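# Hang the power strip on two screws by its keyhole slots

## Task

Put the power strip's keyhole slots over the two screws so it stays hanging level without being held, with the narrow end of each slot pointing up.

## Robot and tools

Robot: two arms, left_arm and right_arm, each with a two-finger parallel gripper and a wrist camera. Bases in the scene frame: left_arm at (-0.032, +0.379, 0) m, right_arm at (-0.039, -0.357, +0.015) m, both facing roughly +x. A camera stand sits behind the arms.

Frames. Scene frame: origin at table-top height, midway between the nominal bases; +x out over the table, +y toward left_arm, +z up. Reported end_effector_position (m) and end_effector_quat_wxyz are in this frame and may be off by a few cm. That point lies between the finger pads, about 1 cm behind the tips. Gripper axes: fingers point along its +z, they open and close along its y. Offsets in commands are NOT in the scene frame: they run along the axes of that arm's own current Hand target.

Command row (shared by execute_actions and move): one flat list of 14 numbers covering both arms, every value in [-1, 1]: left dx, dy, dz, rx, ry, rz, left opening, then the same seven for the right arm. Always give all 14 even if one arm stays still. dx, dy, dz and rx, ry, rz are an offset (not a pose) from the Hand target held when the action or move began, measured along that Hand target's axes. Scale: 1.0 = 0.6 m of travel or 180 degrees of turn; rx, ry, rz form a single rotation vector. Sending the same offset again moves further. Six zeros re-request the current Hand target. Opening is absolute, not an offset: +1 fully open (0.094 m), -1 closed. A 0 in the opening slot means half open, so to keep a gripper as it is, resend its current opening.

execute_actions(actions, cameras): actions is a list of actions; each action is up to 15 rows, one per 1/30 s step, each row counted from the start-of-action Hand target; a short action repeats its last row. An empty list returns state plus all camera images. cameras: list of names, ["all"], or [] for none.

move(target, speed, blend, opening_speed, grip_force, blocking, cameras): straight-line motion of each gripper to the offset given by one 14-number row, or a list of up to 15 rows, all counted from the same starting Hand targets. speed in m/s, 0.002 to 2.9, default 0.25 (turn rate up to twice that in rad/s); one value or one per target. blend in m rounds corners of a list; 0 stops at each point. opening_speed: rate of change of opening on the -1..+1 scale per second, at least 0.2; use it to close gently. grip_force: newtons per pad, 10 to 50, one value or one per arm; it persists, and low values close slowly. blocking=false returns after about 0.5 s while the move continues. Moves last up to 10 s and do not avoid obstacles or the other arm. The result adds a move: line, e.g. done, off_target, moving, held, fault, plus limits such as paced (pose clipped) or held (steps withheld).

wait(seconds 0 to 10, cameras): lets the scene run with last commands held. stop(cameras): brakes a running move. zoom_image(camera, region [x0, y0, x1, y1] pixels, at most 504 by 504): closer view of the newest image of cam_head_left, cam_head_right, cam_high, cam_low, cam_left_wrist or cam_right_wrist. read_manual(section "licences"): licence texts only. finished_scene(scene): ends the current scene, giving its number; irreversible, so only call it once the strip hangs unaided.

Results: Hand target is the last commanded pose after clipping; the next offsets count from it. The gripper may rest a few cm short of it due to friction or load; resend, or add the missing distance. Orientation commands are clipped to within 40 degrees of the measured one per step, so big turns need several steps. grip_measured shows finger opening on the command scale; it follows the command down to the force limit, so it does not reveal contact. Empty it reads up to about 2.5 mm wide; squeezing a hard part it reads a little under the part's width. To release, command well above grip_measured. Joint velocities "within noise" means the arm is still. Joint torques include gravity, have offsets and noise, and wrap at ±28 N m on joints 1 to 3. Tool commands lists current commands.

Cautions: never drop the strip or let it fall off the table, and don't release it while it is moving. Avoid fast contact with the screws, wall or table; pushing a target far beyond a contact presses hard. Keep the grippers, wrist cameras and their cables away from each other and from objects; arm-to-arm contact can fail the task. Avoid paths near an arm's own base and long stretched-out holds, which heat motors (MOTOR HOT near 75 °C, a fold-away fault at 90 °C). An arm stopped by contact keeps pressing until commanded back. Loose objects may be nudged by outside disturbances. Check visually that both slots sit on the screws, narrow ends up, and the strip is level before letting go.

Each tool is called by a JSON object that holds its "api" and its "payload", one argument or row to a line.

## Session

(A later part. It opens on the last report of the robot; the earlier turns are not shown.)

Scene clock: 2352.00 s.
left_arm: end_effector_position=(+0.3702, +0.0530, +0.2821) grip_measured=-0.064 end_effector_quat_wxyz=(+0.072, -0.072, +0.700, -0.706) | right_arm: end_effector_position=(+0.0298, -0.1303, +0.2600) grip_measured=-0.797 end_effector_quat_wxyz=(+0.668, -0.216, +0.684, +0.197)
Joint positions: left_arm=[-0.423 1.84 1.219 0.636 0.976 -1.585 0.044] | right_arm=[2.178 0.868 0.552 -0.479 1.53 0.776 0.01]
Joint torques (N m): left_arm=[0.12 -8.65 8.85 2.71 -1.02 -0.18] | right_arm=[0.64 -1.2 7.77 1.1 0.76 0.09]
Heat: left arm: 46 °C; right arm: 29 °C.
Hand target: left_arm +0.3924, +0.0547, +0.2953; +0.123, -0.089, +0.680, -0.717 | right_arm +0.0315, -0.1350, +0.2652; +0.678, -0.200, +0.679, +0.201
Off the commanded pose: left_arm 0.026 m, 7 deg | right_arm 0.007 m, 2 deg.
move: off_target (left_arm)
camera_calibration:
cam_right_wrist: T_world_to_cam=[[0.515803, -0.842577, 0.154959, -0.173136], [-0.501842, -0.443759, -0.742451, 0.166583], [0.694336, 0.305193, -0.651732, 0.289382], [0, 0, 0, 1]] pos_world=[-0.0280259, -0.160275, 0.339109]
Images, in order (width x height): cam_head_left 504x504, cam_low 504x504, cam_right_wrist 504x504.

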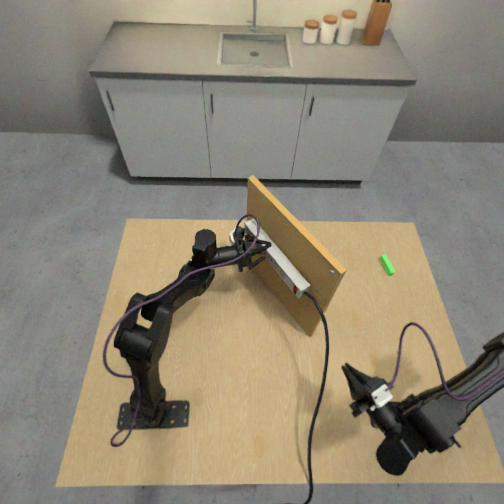

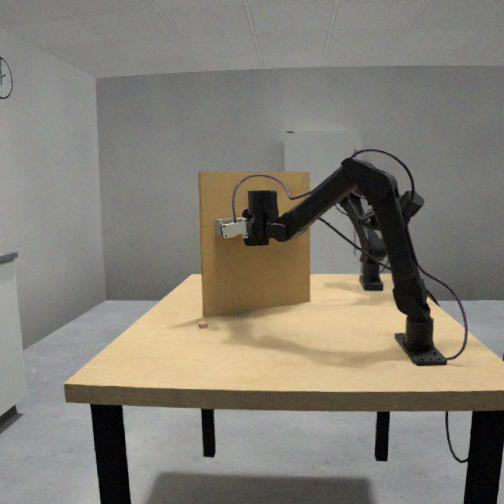

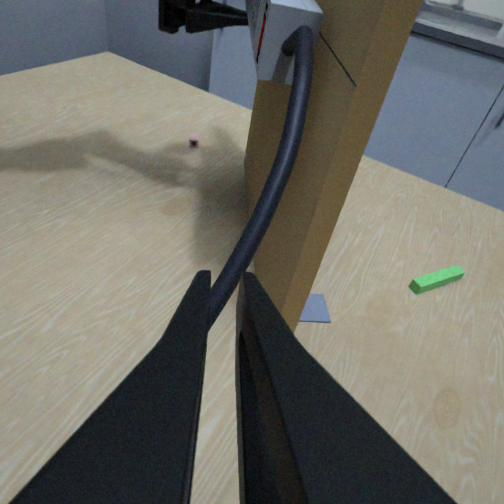

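{"api": "move", "payload": {
  "target": [-0.003,0.003,0.012,0,-0.006,0,-0.3,0,0,0,0,0,0,-0.8]
}}

{"api": "move", "payload": {
  "target": [-0.003,0.003,0.012,-0.001,-0.006,0,-0.3,0,0,0,0,0,0,-0.8],
  "cameras": ["cam_right_wrist","cam_low","cam_head_left"]
}}

{"api": "zoom_image", "payload": {
  "camera": "cam_right_wrist",
  "region": [200, 0, 350, 130]
}}

{"api": "zoom_image", "payload": {
  "camera": "cam_low",
  "region": [195, 195, 265, 265]
}}

{"api": "move", "payload": {
  "target": [-0.003,0.003,0.012,-0.001,-0.008,0,-0.3,0,0,0,0,0,0,-0.8],
  "cameras": ["cam_right_wrist","cam_low","cam_head_left"]
}}

{"api": "zoom_image", "payload": {
  "camera": "cam_right_wrist",
  "region": [200, 0, 350, 130]
}}

{"api": "zoom_image", "payload": {
  "camera": "cam_low",
  "region": [195, 195, 265, 265]
}}

{"api": "zoom_image", "payload": {
  "camera": "cam_head_left",
  "region": [230, 200, 330, 300]
}}

Scene clock: 2365.87 s.
left_arm: end_effector_position=(+0.3702, +0.0526, +0.2821) grip_measured=-0.064 end_effector_quat_wxyz=(+0.072, -0.073, +0.700, -0.706) | right_arm: end_effector_position=(+0.0298, -0.1303, +0.2600) grip_measured=-0.797 end_effector_quat_wxyz=(+0.668, -0.216, +0.684, +0.197)
Joint positions: left_arm=[-0.424 1.84 1.219 0.636 0.974 -1.585 0.044] | right_arm=[2.178 0.868 0.552 -0.479 1.53 0.776 0.01]
Joint torques (N m): left_arm=[-1.13 -7.77 9.58 2.71 -1.38 -0.17] | right_arm=[0.65 -1.18 7.77 1.1 0.76 0.09]
Heat: left arm: 46 °C; right arm: 29 °C.
Hand target: left_arm +0.3963, +0.0482, +0.2940; +0.130, -0.096, +0.679, -0.716 | right_arm +0.0315, -0.1350, +0.2652; +0.678, -0.200, +0.679, +0.201
Off the commanded pose: left_arm 0.029 m, 8 deg | right_arm 0.007 m, 2 deg.
move: off_target (left_arm)

Scene clock: 2366.57 s.
left_arm: end_effector_position=(+0.3704, +0.0523, +0.2817) grip_measured=-0.064 end_effector_quat_wxyz=(+0.074, -0.072, +0.701, -0.706) | right_arm: end_effector_position=(+0.0298, -0.1303, +0.2600) grip_measured=-0.797 end_effector_quat_wxyz=(+0.668, -0.216, +0.684, +0.197)
Joint positions: left_arm=[-0.424 1.84 1.219 0.636 0.972 -1.581 0.044] | right_arm=[2.178 0.868 0.552 -0.479 1.53 0.776 0.01]
Joint torques (N m): left_arm=[-2.51 -7.3 10.69 2.57 -1.7 -0.19] | right_arm=[0.64 -1.2 7.77 1.1 0.76 0.09]
Heat: left arm: 46 °C; right arm: 29 °C.
Hand target: left_arm +0.4004, +0.0420, +0.2927; +0.136, -0.103, +0.679, -0.714 | right_arm +0.0315, -0.1350, +0.2652; +0.678, -0.200, +0.679, +0.201
Off the commanded pose: left_arm 0.034 m, 8 deg | right_arm 0.007 m, 2 deg.
move: off_target (left_arm)
camera_calibration:
cam_right_wrist: T_world_to_cam=[[0.515803, -0.842577, 0.154959, -0.173136], [-0.501842, -0.443759, -0.742451, 0.166583], [0.694336, 0.305193, -0.651732, 0.289382], [0, 0, 0, 1]] pos_world=[-0.0280259, -0.160275, 0.339109]
Images, in order (width x height): cam_head_left 504x504, cam_low 504x504, cam_right_wrist 504x504.

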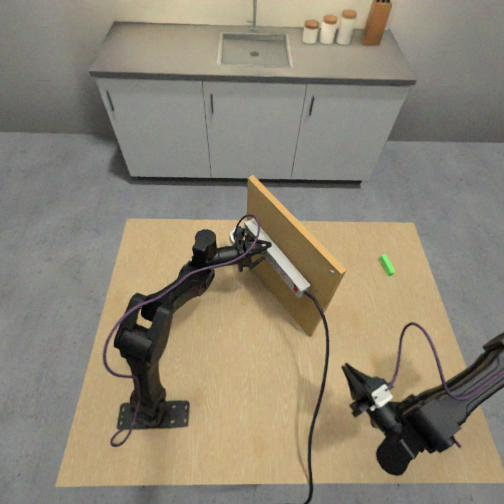

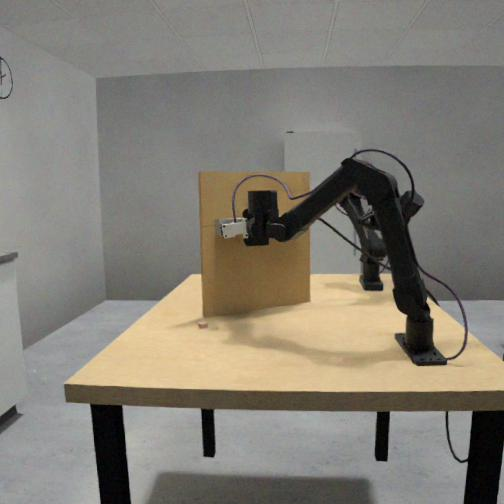

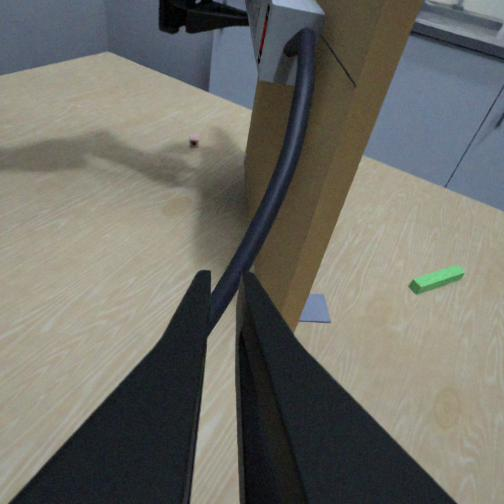

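Scaled by 3.360 from the camera's 504x504 image, which has a finer 720x720 frame.

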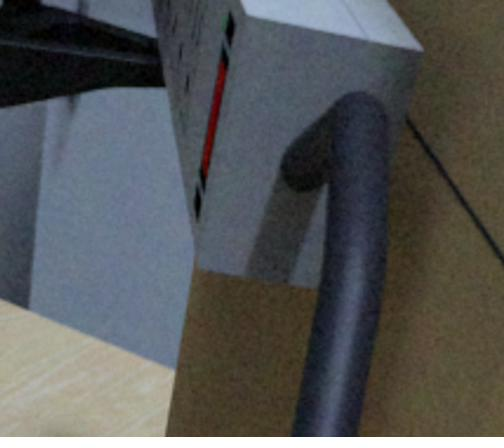

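Scaled by 7.200 from the camera's 504x504 image, which has a finer 720x720 frame.

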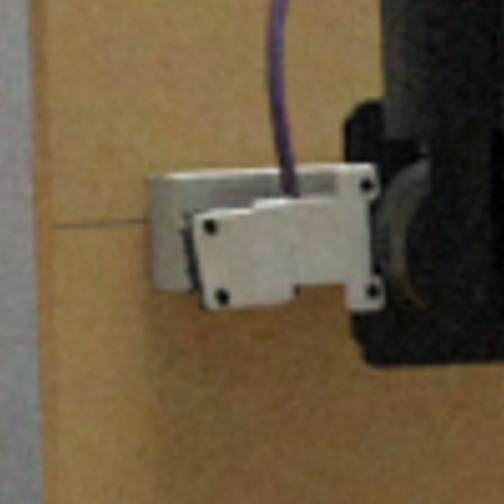

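Scene clock: 2367.27 s.
left_arm: end_effector_position=(+0.3705, +0.0519, +0.2817) grip_measured=-0.064 end_effector_quat_wxyz=(+0.075, -0.071, +0.701, -0.706) | right_arm: end_effector_position=(+0.0298, -0.1303, +0.2600) grip_measured=-0.797 end_effector_quat_wxyz=(+0.668, -0.216, +0.684, +0.197)
Joint positions: left_arm=[-0.426 1.84 1.219 0.636 0.97 -1.578 0.044] | right_arm=[2.178 0.868 0.552 -0.479 1.53 0.776 0.01]
Joint torques (N m): left_arm=[-3.86 -6.63 11.33 2.53 -2.02 -0.14] | right_arm=[0.64 -1.2 7.77 1.1 0.76 0.09]
Heat: left arm: 46 °C; right arm: 29 °C.
Hand target: left_arm +0.4046, +0.0357, +0.2914; +0.144, -0.112, +0.678, -0.712 | right_arm +0.0315, -0.1350, +0.2652; +0.678, -0.200, +0.679, +0.201
Off the commanded pose: left_arm 0.039 m, 10 deg | right_arm 0.007 m, 2 deg.
move: off_target (left_arm)
camera_calibration:
cam_right_wrist: T_world_to_cam=[[0.515803, -0.842577, 0.154959, -0.173136], [-0.501842, -0.443759, -0.742451, 0.166583], [0.694336, 0.305193, -0.651732, 0.289382], [0, 0, 0, 1]] pos_world=[-0.0280259, -0.160275, 0.339109]
Images, in order (width x height): cam_head_left 504x504, cam_low 504x504, cam_right_wrist 504x504.

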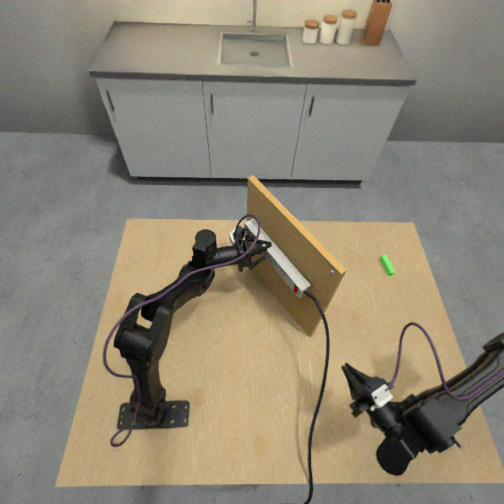

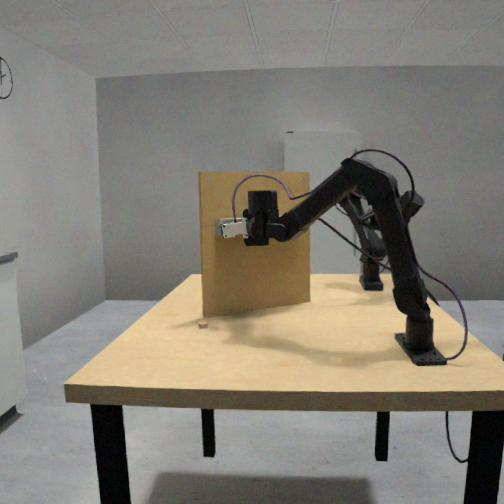

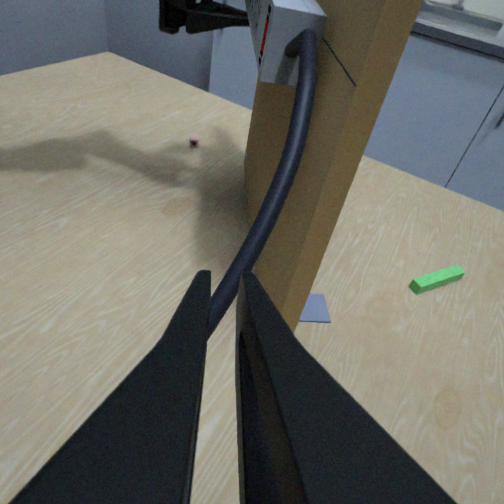

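Scaled by 3.360 from the camera's 504x504 image, which has a finer 720x720 frame.

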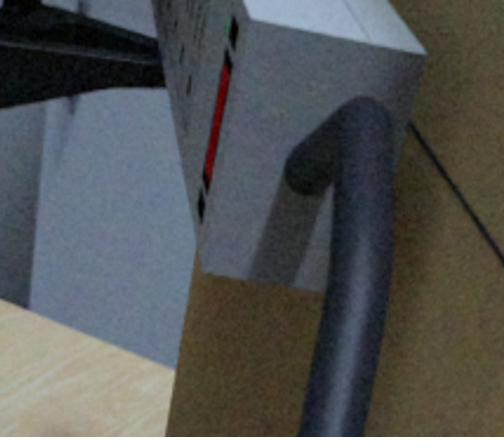

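Scaled by 7.200 from the camera's 504x504 image, which has a finer 720x720 frame.

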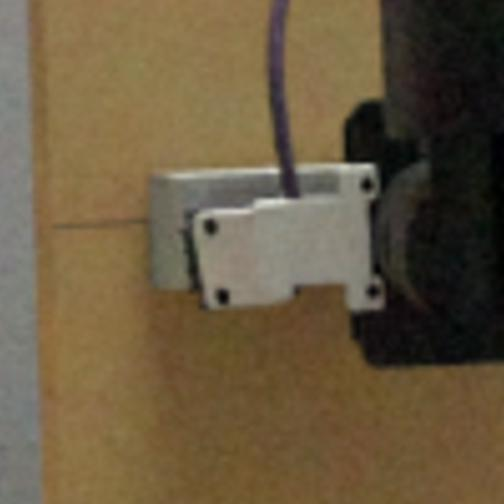

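Scaled by 5.040 from the camera's 504x504 image, which has a finer 720x720 frame.

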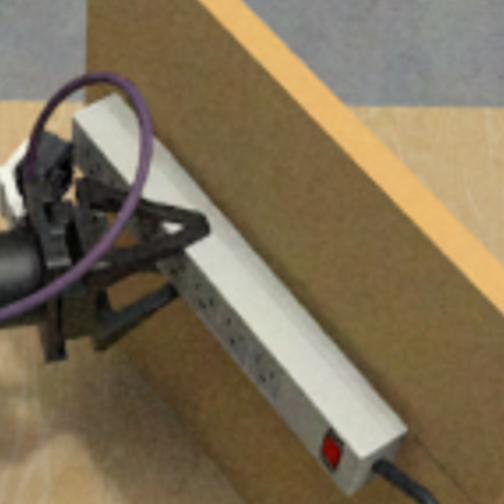

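{"api": "move", "payload": {
  "target": [0,0,-0.04,0,0,0,-0.3,0,0,0,0,0,0,-0.8]
}}

{"api": "move", "payload": {
  "target": [0,0.06,-0.1,0,0.05,0,-0.3,0,0,0,0,0,0,-0.8]
}}

{"api": "move", "payload": {
  "target": [0,0.02,-0.04,0,0.2,0,-0.3,0,0,0,0,0,0,-0.8],
  "cameras": ["cam_right_wrist","cam_head_left","cam_head_right"]
}}

{"api": "zoom_image", "payload": {
  "camera": "cam_right_wrist",
  "region": [150, 0, 400, 217]
}}

Scene clock: 2378.90 s.
left_arm: end_effector_position=(+0.3717, +0.0538, +0.2799) grip_measured=-0.064 end_effector_quat_wxyz=(+0.092, -0.070, +0.696, -0.709) | right_arm: end_effector_position=(+0.0298, -0.1303, +0.2600) grip_measured=-0.797 end_effector_quat_wxyz=(+0.668, -0.216, +0.684, +0.197)
Joint positions: left_arm=[-0.426 1.84 1.193 0.687 0.949 -1.574 0.044] | right_arm=[2.178 0.868 0.552 -0.479 1.53 0.776 0.01]
Joint torques (N m): left_arm=[-0.12 -9.94 7.71 2.23 -1.44 -0.25] | right_arm=[0.64 -1.2 7.76 1.1 0.76 0.09]
Heat: left arm: 46 °C; right arm: 29 °C.
Hand target: left_arm +0.3960, +0.0581, +0.2901; +0.144, -0.112, +0.678, -0.712 | right_arm +0.0315, -0.1350, +0.2652; +0.678, -0.200, +0.679, +0.201
Off the commanded pose: left_arm 0.027 m, 8 deg | right_arm 0.007 m, 2 deg.
move: off_target (left_arm)

Scene clock: 2380.30 s.
left_arm: end_effector_position=(+0.3723, +0.1127, +0.2530) grip_measured=-0.064 end_effector_quat_wxyz=(+0.087, -0.049, +0.692, -0.715) | right_arm: end_effector_position=(+0.0298, -0.1303, +0.2600) grip_measured=-0.797 end_effector_quat_wxyz=(+0.668, -0.216, +0.684, +0.197)
Joint positions: left_arm=[-0.272 1.858 1.069 0.877 1.137 -1.6 0.044] | right_arm=[2.178 0.868 0.552 -0.479 1.53 0.776 0.01]
Joint torques (N m): left_arm=[-0.06 -8.09 6.45 2.19 -0.15 -0.28] | right_arm=[0.64 -1.2 7.77 1.1 0.76 0.09]
Heat: left arm: 46 °C; right arm: 29 °C.
Hand target: left_arm +0.3767, +0.1128, +0.2509; +0.091, -0.056, +0.688, -0.718 | right_arm +0.0315, -0.1350, +0.2652; +0.678, -0.200, +0.679, +0.201
Off the commanded pose: left_arm 0.005 m, 1 deg | right_arm 0.007 m, 2 deg.
move: done

Scene clock: 2382.10 s.
left_arm: end_effector_position=(+0.3696, +0.1316, +0.2402) grip_measured=-0.064 end_effector_quat_wxyz=(-0.030, +0.090, +0.702, -0.706) | right_arm: end_effector_position=(+0.0298, -0.1303, +0.2600) grip_measured=-0.797 end_effector_quat_wxyz=(+0.668, -0.216, +0.684, +0.197)
Joint positions: left_arm=[-0.194 2.07 1.331 0.893 1.579 -1.64 0.044] | right_arm=[2.178 0.868 0.552 -0.479 1.53 0.776 0.01]
Joint torques (N m): left_arm=[1.01 -10.58 6.61 1.28 -0.06 -0.11] | right_arm=[0.65 -1.2 7.76 1.1 0.76 0.09]
Heat: left arm: 46 °C; right arm: 29 °C.
Hand target: left_arm +0.3723, +0.1357, +0.2379; -0.126, +0.169, +0.682, -0.700 | right_arm +0.0315, -0.1350, +0.2652; +0.678, -0.200, +0.679, +0.201
Off the commanded pose: left_arm 0.006 m, 14 deg | right_arm 0.007 m, 2 deg.
joint sent to its limit (left arm) — joint 5 (wrist yaw), upper limit. The joint targets are off in orientation, not in position.
move: off_target (left_arm)
camera_calibration:
cam_right_wrist: T_world_to_cam=[[0.515803, -0.842577, 0.154959, -0.173136], [-0.501842, -0.443759, -0.742451, 0.166583], [0.694336, 0.305193, -0.651732, 0.289382], [0, 0, 0, 1]] pos_world=[-0.0280259, -0.160275, 0.339109]
Images, in order (width x height): cam_head_left 504x504, cam_head_right 504x504, cam_right_wrist 504x504.

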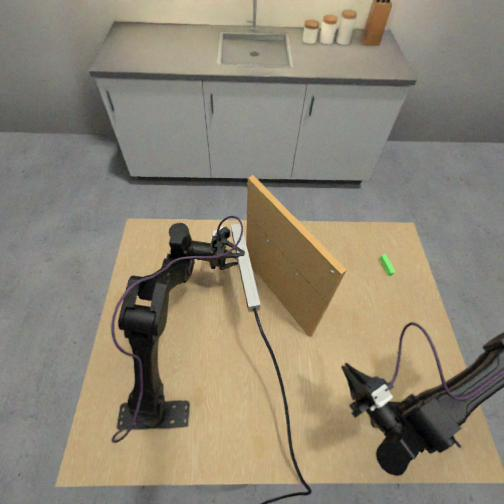

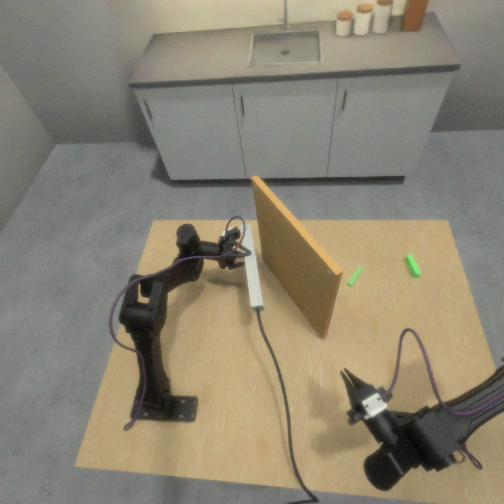

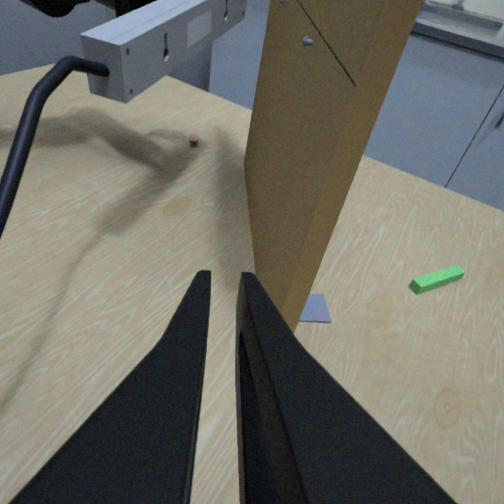

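Scaled by 2.016 from the camera's 504x504 image, which has a finer 720x720 frame.

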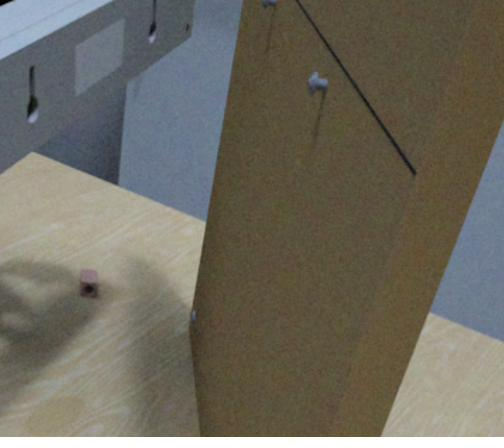

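Excellent: holes and screws visible.

{"api": "zoom_image", "payload": {
  "camera": "cam_right_wrist",
  "region": [75, 0, 255, 110]
}}

{"api": "zoom_image", "payload": {
  "camera": "cam_right_wrist",
  "region": [250, 0, 370, 100]
}}

{"api": "zoom_image", "payload": {
  "camera": "cam_head_right",
  "region": [220, 200, 340, 340]
}}

Scaled by 2.800 from the camera's 504x504 image, which has a finer 720x720 frame.

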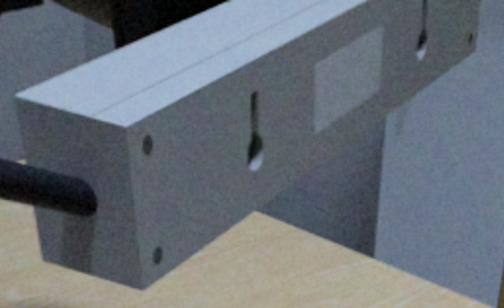

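Scaled by 4.200 from the camera's 504x504 image, which has a finer 720x720 frame.

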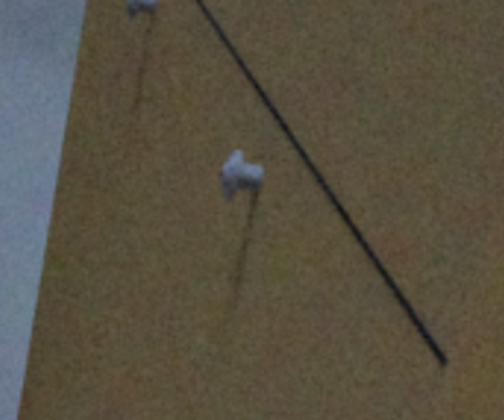

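Scaled by 3.600 from the camera's 504x504 image, which has a finer 720x720 frame.

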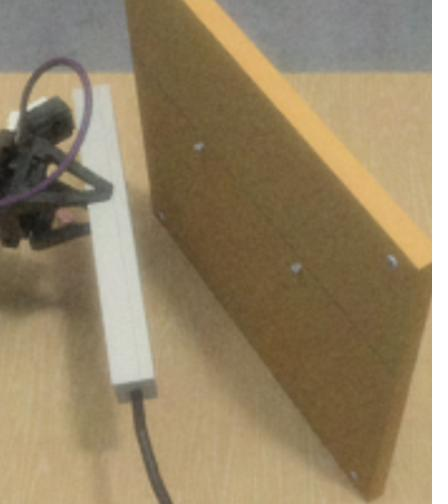

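{"api": "move", "payload": {
  "target": [0,-0.03,0,0,-0.2,0,-0.3,0,0,0,0,0,0,-0.8]
}}

{"api": "move", "payload": {
  "target": [0.012,-0.05,0.06,0,-0.03,-0.008,-0.3,0,0,0,0,0,0,-0.8],
  "cameras": ["cam_right_wrist","cam_low","cam_head_left"]
}}

{"api": "zoom_image", "payload": {
  "camera": "cam_right_wrist",
  "region": [200, 0, 350, 130]
}}

{"api": "zoom_image", "payload": {
  "camera": "cam_low",
  "region": [195, 195, 265, 265]
}}

{"api": "zoom_image", "payload": {
  "camera": "cam_head_left",
  "region": [230, 200, 330, 300]
}}

Scene clock: 2421.77 s.
left_arm: end_effector_position=(+0.3628, +0.1329, +0.2326) grip_measured=-0.064 end_effector_quat_wxyz=(+0.050, -0.044, +0.699, -0.712) | right_arm: end_effector_position=(+0.0298, -0.1303, +0.2600) grip_measured=-0.797 end_effector_quat_wxyz=(+0.668, -0.216, +0.684, +0.197)
Joint positions: left_arm=[-0.214 1.88 1.025 0.917 1.255 -1.622 0.044] | right_arm=[2.178 0.868 0.552 -0.479 1.53 0.776 0.01]
Joint torques (N m): left_arm=[0.31 -13.9 6.46 1.87 -0.86 -0.31] | right_arm=[0.64 -1.2 7.77 1.1 0.76 0.09]
Heat: left arm: 41 °C; right arm: 29 °C.
Hand target: left_arm +0.3713, +0.1363, +0.2558; +0.091, -0.056, +0.688, -0.718 | right_arm +0.0315, -0.1350, +0.2652; +0.678, -0.200, +0.679, +0.201
Off the commanded pose: left_arm 0.025 m, 5 deg | right_arm 0.007 m, 2 deg.
move: off_target (left_arm)

Scene clock: 2423.13 s.
left_arm: end_effector_position=(+0.3571, +0.0958, +0.2498) grip_measured=-0.064 end_effector_quat_wxyz=(+0.064, -0.094, +0.702, -0.703) | right_arm: end_effector_position=(+0.0298, -0.1303, +0.2600) grip_measured=-0.797 end_effector_quat_wxyz=(+0.668, -0.216, +0.684, +0.197)
Joint positions: left_arm=[-0.333 1.784 1.022 0.755 1.047 -1.608 0.044] | right_arm=[2.178 0.868 0.552 -0.479 1.53 0.776 0.01]
Joint torques (N m): left_arm=[0.55 -13.3 9.91 2.09 -0.79 -0.34] | right_arm=[0.64 -1.2 7.77 1.1 0.76 0.09]
Heat: left arm: 41 °C; right arm: 29 °C.
Hand target: left_arm +0.3702, +0.1008, +0.2871; +0.114, -0.099, +0.682, -0.716 | right_arm +0.0315, -0.1350, +0.2652; +0.678, -0.200, +0.679, +0.201
Off the commanded pose: left_arm 0.040 m, 6 deg | right_arm 0.007 m, 2 deg.
move: off_target (left_arm)
camera_calibration:
cam_right_wrist: T_world_to_cam=[[0.515803, -0.842577, 0.154959, -0.173136], [-0.501842, -0.443759, -0.742451, 0.166583], [0.694336, 0.305193, -0.651732, 0.289382], [0, 0, 0, 1]] pos_world=[-0.0280259, -0.160275, 0.339109]
Images, in order (width x height): cam_head_left 504x504, cam_low 504x504, cam_right_wrist 504x504.

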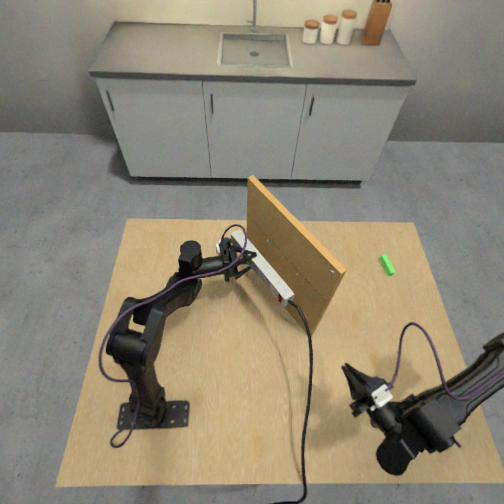

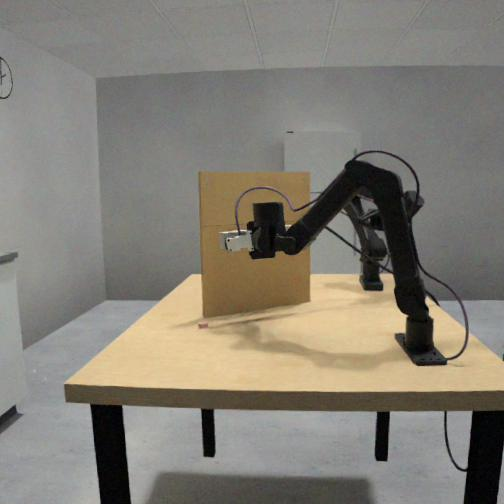

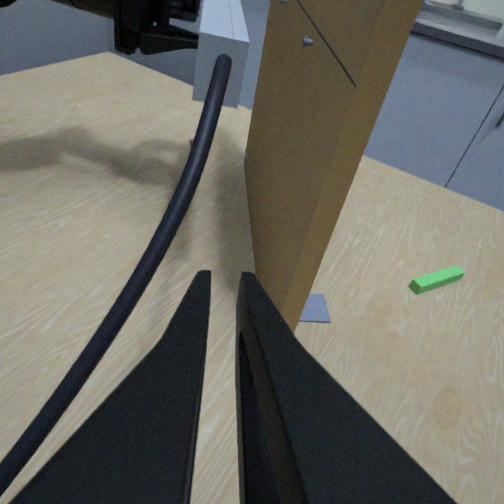

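Scaled by 3.360 from the camera's 504x504 image, which has a finer 720x720 frame.

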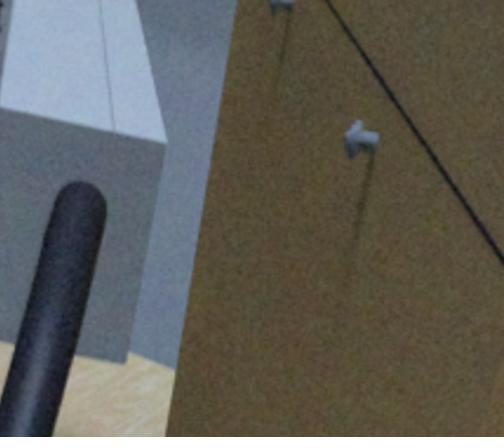

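Scaled by 7.200 from the camera's 504x504 image, which has a finer 720x720 frame.

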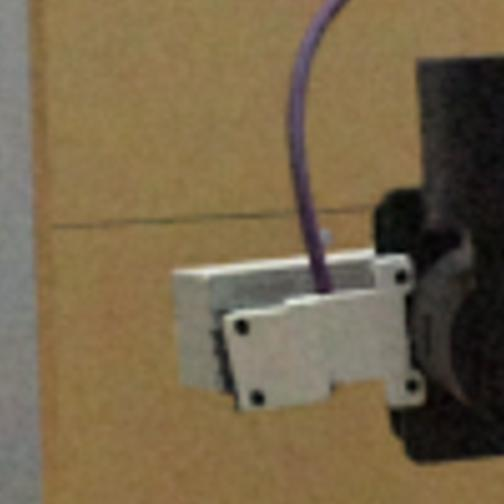

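Scaled by 5.040 from the camera's 504x504 image, which has a finer 720x720 frame.

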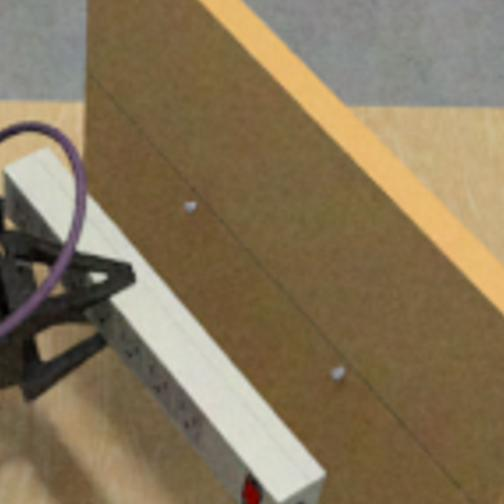

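{"api": "move", "payload": {
  "target": [0.010,-0.035,0.05,0.002,0,0.012,-0.3,0,0,0,0,0,0,-0.8]
}}

{"api": "move", "payload": {
  "target": [0,-0.012,0.005,0,0.004,0.004,-0.3,0,0,0,0,0,0,-0.8]
}}

{"api": "move", "payload": {
  "target": [0,-0.004,0.002,0,0.002,0.002,-0.3,0,0,0,0,0,0,-0.8],
  "cameras": ["cam_right_wrist","cam_low","cam_head_left"]
}}

{"api": "zoom_image", "payload": {
  "camera": "cam_right_wrist",
  "region": [200, 0, 350, 130]
}}

{"api": "zoom_image", "payload": {
  "camera": "cam_low",
  "region": [195, 195, 265, 265]
}}

{"api": "zoom_image", "payload": {
  "camera": "cam_head_left",
  "region": [230, 200, 330, 300]
}}

Scene clock: 2441.70 s.
left_arm: end_effector_position=(+0.3552, +0.0656, +0.2693) grip_measured=-0.064 end_effector_quat_wxyz=(+0.072, -0.076, +0.706, -0.701) | right_arm: end_effector_position=(+0.0298, -0.1303, +0.2600) grip_measured=-0.797 end_effector_quat_wxyz=(+0.668, -0.216, +0.684, +0.197)
Joint positions: left_arm=[-0.408 1.783 1.114 0.654 0.986 -1.563 0.044] | right_arm=[2.178 0.868 0.552 -0.479 1.53 0.776 0.01]
Joint torques (N m): left_arm=[1.01 -12.79 10.84 2.19 -0.82 -0.4] | right_arm=[0.65 -1.2 7.76 1.1 0.76 0.09]
Heat: left arm: 41 °C; right arm: 29 °C.
Hand target: left_arm +0.3727, +0.0714, +0.3095; +0.128, -0.085, +0.681, -0.716 | right_arm +0.0315, -0.1350, +0.2652; +0.678, -0.200, +0.679, +0.201
Off the commanded pose: left_arm 0.044 m, 7 deg | right_arm 0.007 m, 2 deg.
move: off_target (left_arm)

Scene clock: 2442.73 s.
left_arm: end_effector_position=(+0.3584, +0.0644, +0.2772) grip_measured=-0.064 end_effector_quat_wxyz=(+0.076, -0.072, +0.706, -0.700) | right_arm: end_effector_position=(+0.0298, -0.1303, +0.2600) grip_measured=-0.797 end_effector_quat_wxyz=(+0.668, -0.216, +0.684, +0.197)
Joint positions: left_arm=[-0.408 1.783 1.147 0.622 0.985 -1.553 0.044] | right_arm=[2.178 0.868 0.552 -0.479 1.53 0.776 0.01]
Joint torques (N m): left_arm=[0.62 -12.49 11.19 2.22 -0.78 -0.38] | right_arm=[0.64 -1.2 7.76 1.1 0.76 0.09]
Heat: left arm: 41 °C; right arm: 29 °C.
Hand target: left_arm +0.3731, +0.0688, +0.3169; +0.128, -0.077, +0.683, -0.715 | right_arm +0.0315, -0.1350, +0.2652; +0.678, -0.200, +0.679, +0.201
Off the commanded pose: left_arm 0.043 m, 7 deg | right_arm 0.007 m, 2 deg.
move: off_target (left_arm)

Scene clock: 2443.67 s.
left_arm: end_effector_position=(+0.3594, +0.0639, +0.2799) grip_measured=-0.064 end_effector_quat_wxyz=(+0.079, -0.069, +0.706, -0.700) | right_arm: end_effector_position=(+0.0298, -0.1303, +0.2600) grip_measured=-0.797 end_effector_quat_wxyz=(+0.668, -0.216, +0.684, +0.197)
Joint positions: left_arm=[-0.408 1.783 1.159 0.61 0.985 -1.544 0.044] | right_arm=[2.178 0.868 0.552 -0.479 1.53 0.776 0.01]
Joint torques (N m): left_arm=[0.61 -12.42 11.41 2.3 -0.73 -0.37] | right_arm=[0.64 -1.2 7.77 1.1 0.76 0.09]
Heat: left arm: 41 °C; right arm: 29 °C.
Hand target: left_arm +0.3733, +0.0678, +0.3194; +0.128, -0.072, +0.683, -0.715 | right_arm +0.0315, -0.1350, +0.2652; +0.678, -0.200, +0.679, +0.201
Off the commanded pose: left_arm 0.042 m, 6 deg | right_arm 0.007 m, 2 deg.
move: off_target (left_arm)
camera_calibration:
cam_right_wrist: T_world_to_cam=[[0.515803, -0.842577, 0.154959, -0.173136], [-0.501842, -0.443759, -0.742451, 0.166583], [0.694336, 0.305193, -0.651732, 0.289382], [0, 0, 0, 1]] pos_world=[-0.0280259, -0.160275, 0.339109]
Images, in order (width x height): cam_head_left 504x504, cam_low 504x504, cam_right_wrist 504x504.

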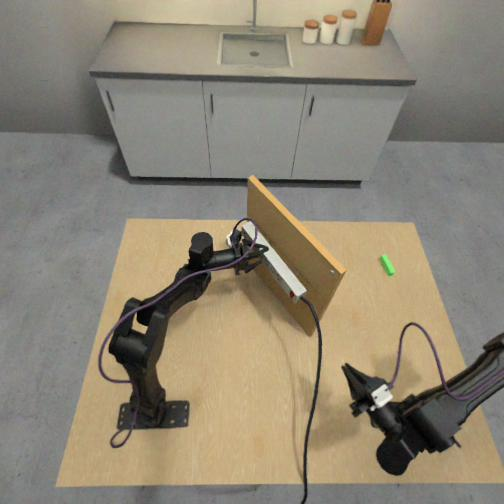

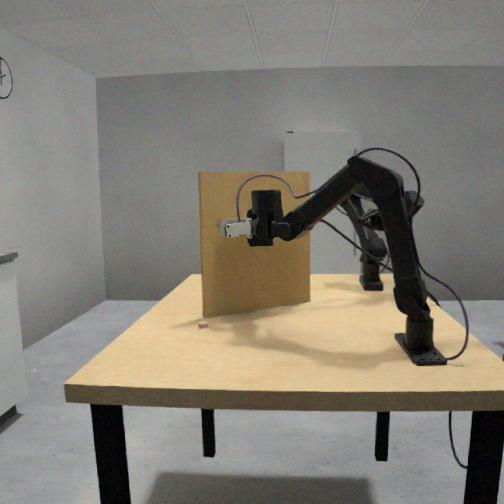

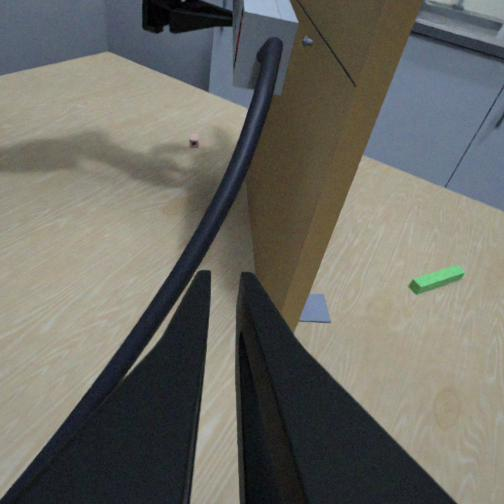

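Scaled by 3.360 from the camera's 504x504 image, which has a finer 720x720 frame.

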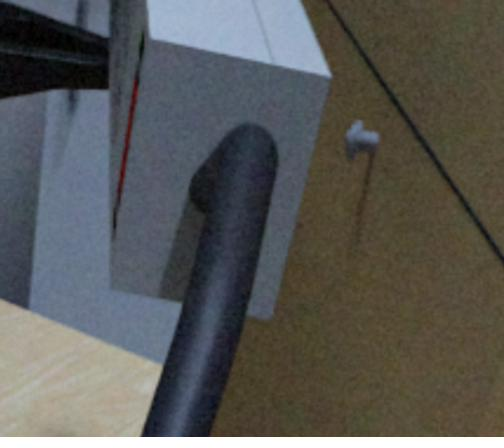

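Scaled by 7.200 from the camera's 504x504 image, which has a finer 720x720 frame.

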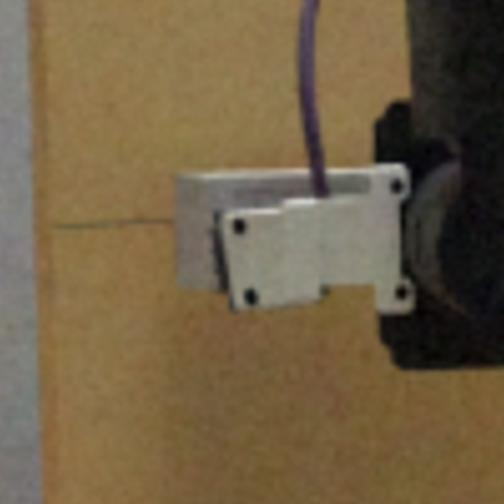

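Scaled by 5.040 from the camera's 504x504 image, which has a finer 720x720 frame.

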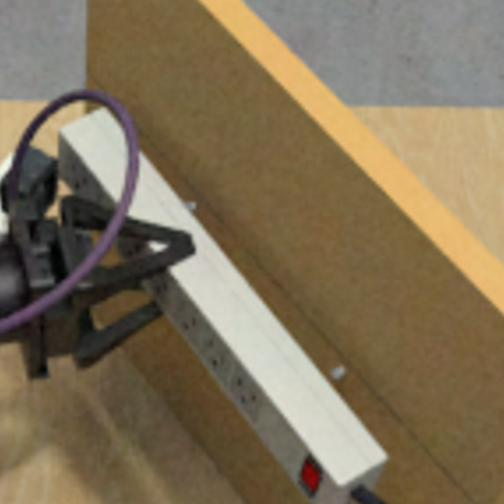

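{"api": "move", "payload": {
  "target": [0.008,0.012,0.002,0,-0.014,0,-0.3,0,0,0,0,0,0,-0.8]
}}

{"api": "move", "payload": {
  "target": [0,0.004,0.010,0,-0.004,0,-0.3,0,0,0,0,0,0,-0.8],
  "cameras": ["cam_right_wrist","cam_low","cam_head_left"]
}}

{"api": "zoom_image", "payload": {
  "camera": "cam_right_wrist",
  "region": [200, 0, 350, 130]
}}

{"api": "zoom_image", "payload": {
  "camera": "cam_low",
  "region": [195, 195, 265, 265]
}}

{"api": "zoom_image", "payload": {
  "camera": "cam_head_left",
  "region": [230, 200, 330, 300]
}}

Scene clock: 2457.30 s.
left_arm: end_effector_position=(+0.3595, +0.0570, +0.2754) grip_measured=-0.064 end_effector_quat_wxyz=(+0.087, -0.079, +0.708, -0.697) | right_arm: end_effector_position=(+0.0298, -0.1303, +0.2600) grip_measured=-0.797 end_effector_quat_wxyz=(+0.668, -0.216, +0.684, +0.197)
Joint positions: left_arm=[-0.432 1.783 1.147 0.612 0.935 -1.539 0.044] | right_arm=[2.178 0.868 0.552 -0.479 1.53 0.776 0.01]
Joint torques (N m): left_arm=[0.59 -14.34 7.49 2.57 -0.87 -0.38] | right_arm=[0.65 -1.2 7.76 1.1 0.76 0.09]
Heat: left arm: 43 °C; right arm: 29 °C.
Hand target: left_arm +0.3696, +0.0650, +0.3119; +0.143, -0.088, +0.680, -0.714 | right_arm +0.0315, -0.1350, +0.2652; +0.678, -0.200, +0.679, +0.201
Off the commanded pose: left_arm 0.039 m, 7 deg | right_arm 0.007 m, 2 deg.
move: off_target (left_arm)

Scene clock: 2458.13 s.
left_arm: end_effector_position=(+0.3586, +0.0522, +0.2742) grip_measured=-0.064 end_effector_quat_wxyz=(+0.091, -0.083, +0.708, -0.696) | right_arm: end_effector_position=(+0.0298, -0.1303, +0.2600) grip_measured=-0.797 end_effector_quat_wxyz=(+0.668, -0.216, +0.684, +0.197)
Joint positions: left_arm=[-0.448 1.781 1.142 0.614 0.907 -1.537 0.044] | right_arm=[2.178 0.868 0.552 -0.479 1.53 0.776 0.01]
Joint torques (N m): left_arm=[0.51 -12.86 8.43 2.63 -0.95 -0.38] | right_arm=[0.64 -1.2 7.77 1.1 0.76 0.09]
Heat: left arm: 43 °C; right arm: 29 °C.
Hand target: left_arm +0.3718, +0.0592, +0.3098; +0.147, -0.092, +0.679, -0.713 | right_arm +0.0315, -0.1350, +0.2652; +0.678, -0.200, +0.679, +0.201
Off the commanded pose: left_arm 0.039 m, 8 deg | right_arm 0.007 m, 2 deg.
move: off_target (left_arm)
camera_calibration:
cam_right_wrist: T_world_to_cam=[[0.515803, -0.842577, 0.154959, -0.173136], [-0.501842, -0.443759, -0.742451, 0.166583], [0.694336, 0.305193, -0.651732, 0.289382], [0, 0, 0, 1]] pos_world=[-0.0280259, -0.160275, 0.339109]
Images, in order (width x height): cam_head_left 504x504, cam_low 504x504, cam_right_wrist 504x504.

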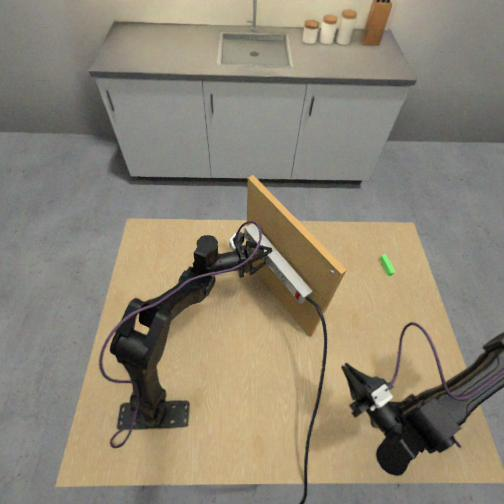

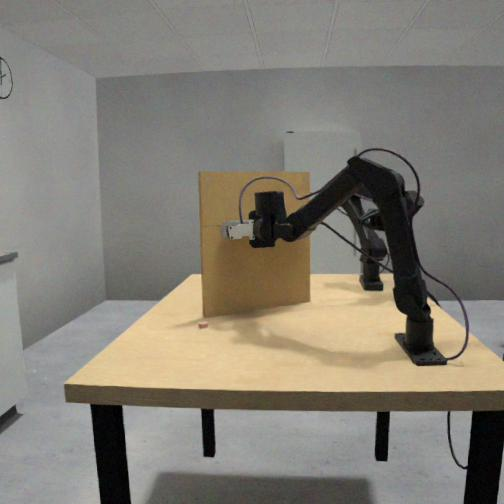

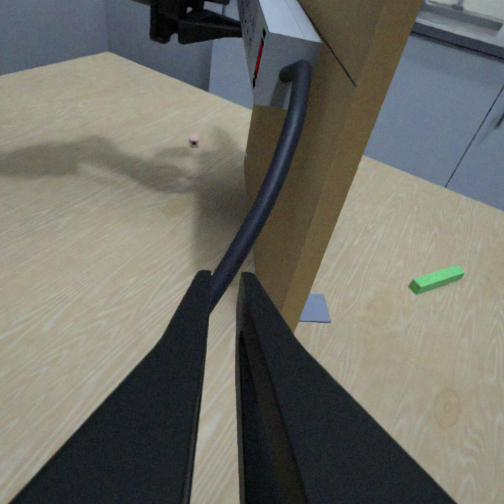

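Scaled by 3.360 from the camera's 504x504 image, which has a finer 720x720 frame.

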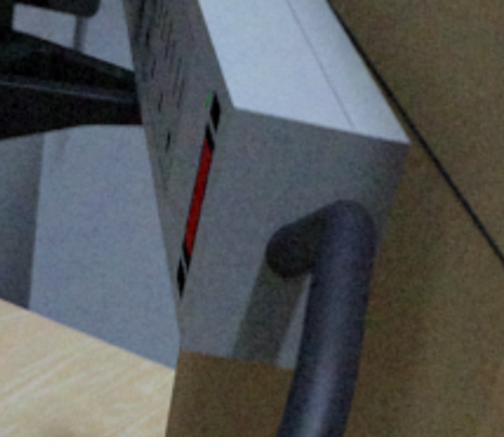

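Scaled by 7.200 from the camera's 504x504 image, which has a finer 720x720 frame.

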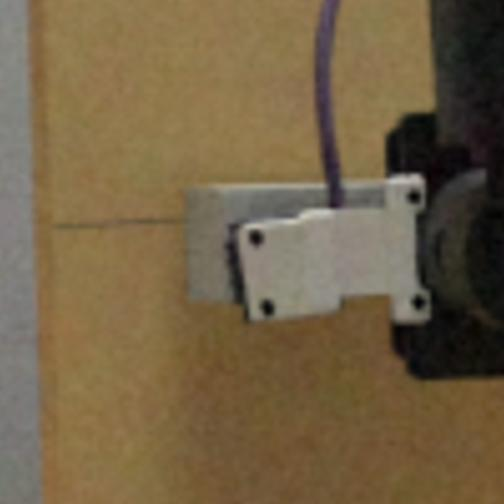

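Scaled by 5.040 from the camera's 504x504 image, which has a finer 720x720 frame.

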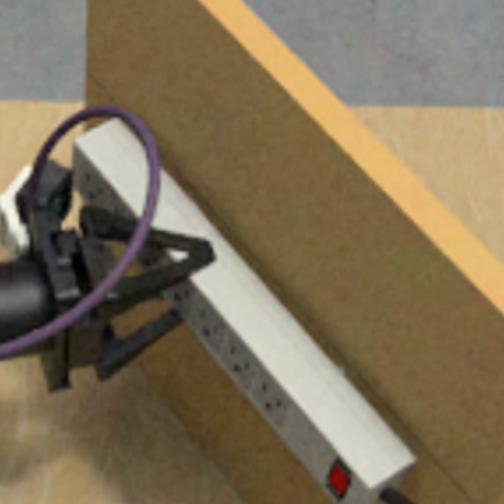

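{"api": "move", "payload": {
  "target": [-0.002,-0.004,-0.004,0.003,0.003,-0.012,-0.3,0,0,0,0,0,0,-0.8]
}}

{"api": "move", "payload": {
  "target": [-0.001,-0.004,0.001,0.001,0,-0.004,-0.3,0,0,0,0,0,0,-0.8],
  "cameras": ["cam_right_wrist","cam_low","cam_head_left"]
}}

{"api": "zoom_image", "payload": {
  "camera": "cam_right_wrist",
  "region": [200, 0, 350, 130]
}}

{"api": "zoom_image", "payload": {
  "camera": "cam_low",
  "region": [195, 195, 265, 265]
}}

{"api": "zoom_image", "payload": {
  "camera": "cam_head_left",
  "region": [230, 200, 330, 300]
}}

Scene clock: 2474.13 s.
left_arm: end_effector_position=(+0.3587, +0.0522, +0.2771) grip_measured=-0.064 end_effector_quat_wxyz=(+0.085, -0.090, +0.703, -0.700) | right_arm: end_effector_position=(+0.0298, -0.1303, +0.2600) grip_measured=-0.797 end_effector_quat_wxyz=(+0.668, -0.216, +0.684, +0.197)
Joint positions: left_arm=[-0.448 1.781 1.142 0.63 0.907 -1.571 0.044] | right_arm=[2.178 0.868 0.552 -0.479 1.53 0.776 0.01]
Joint torques (N m): left_arm=[1.5 -12.51 8.68 2.65 -0.73 -0.57] | right_arm=[0.64 -1.2 7.77 1.1 0.76 0.09]
Heat: left arm: 43 °C; right arm: 29 °C.
Hand target: left_arm +0.3719, +0.0620, +0.3122; +0.131, -0.101, +0.675, -0.719 | right_arm +0.0315, -0.1350, +0.2652; +0.678, -0.200, +0.679, +0.201
Off the commanded pose: left_arm 0.039 m, 7 deg | right_arm 0.007 m, 2 deg.
move: off_target (left_arm)

Scene clock: 2475.13 s.
left_arm: end_effector_position=(+0.3587, +0.0522, +0.2772) grip_measured=-0.064 end_effector_quat_wxyz=(+0.079, -0.096, +0.702, -0.701) | right_arm: end_effector_position=(+0.0298, -0.1303, +0.2600) grip_measured=-0.797 end_effector_quat_wxyz=(+0.668, -0.216, +0.684, +0.197)
Joint positions: left_arm=[-0.448 1.781 1.142 0.631 0.907 -1.589 0.044] | right_arm=[2.178 0.868 0.552 -0.479 1.53 0.776 0.01]
Joint torques (N m): left_arm=[1.44 -12.83 9.17 2.6 -0.69 -0.54] | right_arm=[0.64 -1.2 7.76 1.1 0.76 0.09]
Heat: left arm: 43 °C; right arm: 29 °C.
Hand target: left_arm +0.3726, +0.0617, +0.3146; +0.127, -0.105, +0.673, -0.721 | right_arm +0.0315, -0.1350, +0.2652; +0.678, -0.200, +0.679, +0.201
Off the commanded pose: left_arm 0.041 m, 7 deg | right_arm 0.007 m, 2 deg.
move: off_target (left_arm)
camera_calibration:
cam_right_wrist: T_world_to_cam=[[0.515803, -0.842577, 0.154959, -0.173136], [-0.501842, -0.443759, -0.742451, 0.166583], [0.694336, 0.305193, -0.651732, 0.289382], [0, 0, 0, 1]] pos_world=[-0.0280259, -0.160275, 0.339109]
Images, in order (width x height): cam_head_left 504x504, cam_low 504x504, cam_right_wrist 504x504.

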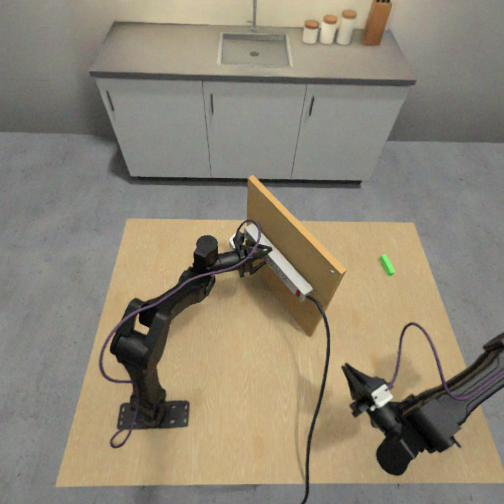

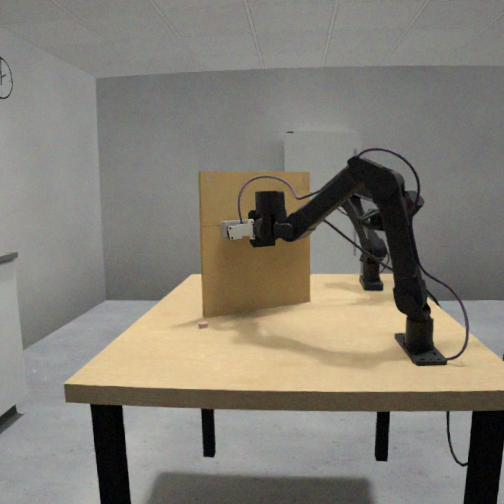

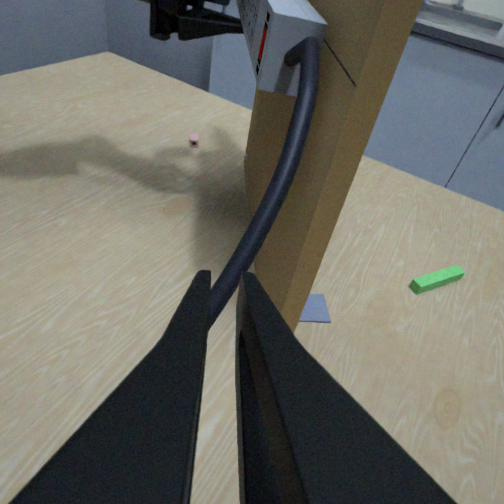

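Scaled by 3.360 from the camera's 504x504 image, which has a finer 720x720 frame.

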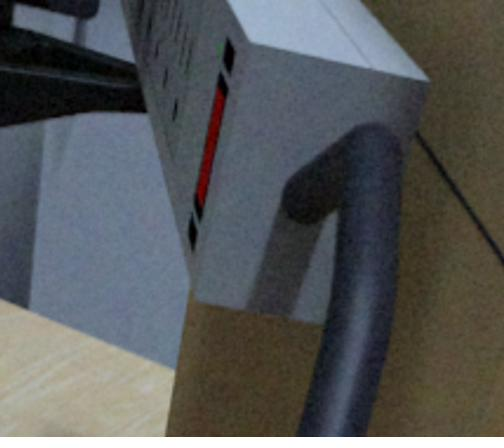

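Scaled by 7.200 from the camera's 504x504 image, which has a finer 720x720 frame.

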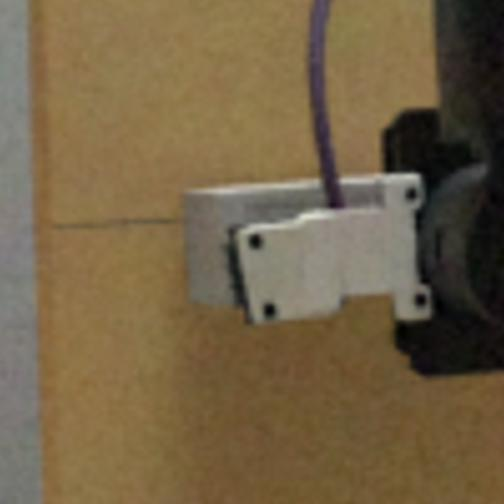

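Scaled by 5.040 from the camera's 504x504 image, which has a finer 720x720 frame.

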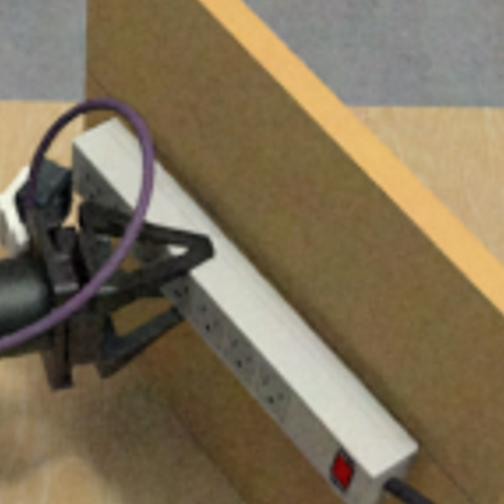

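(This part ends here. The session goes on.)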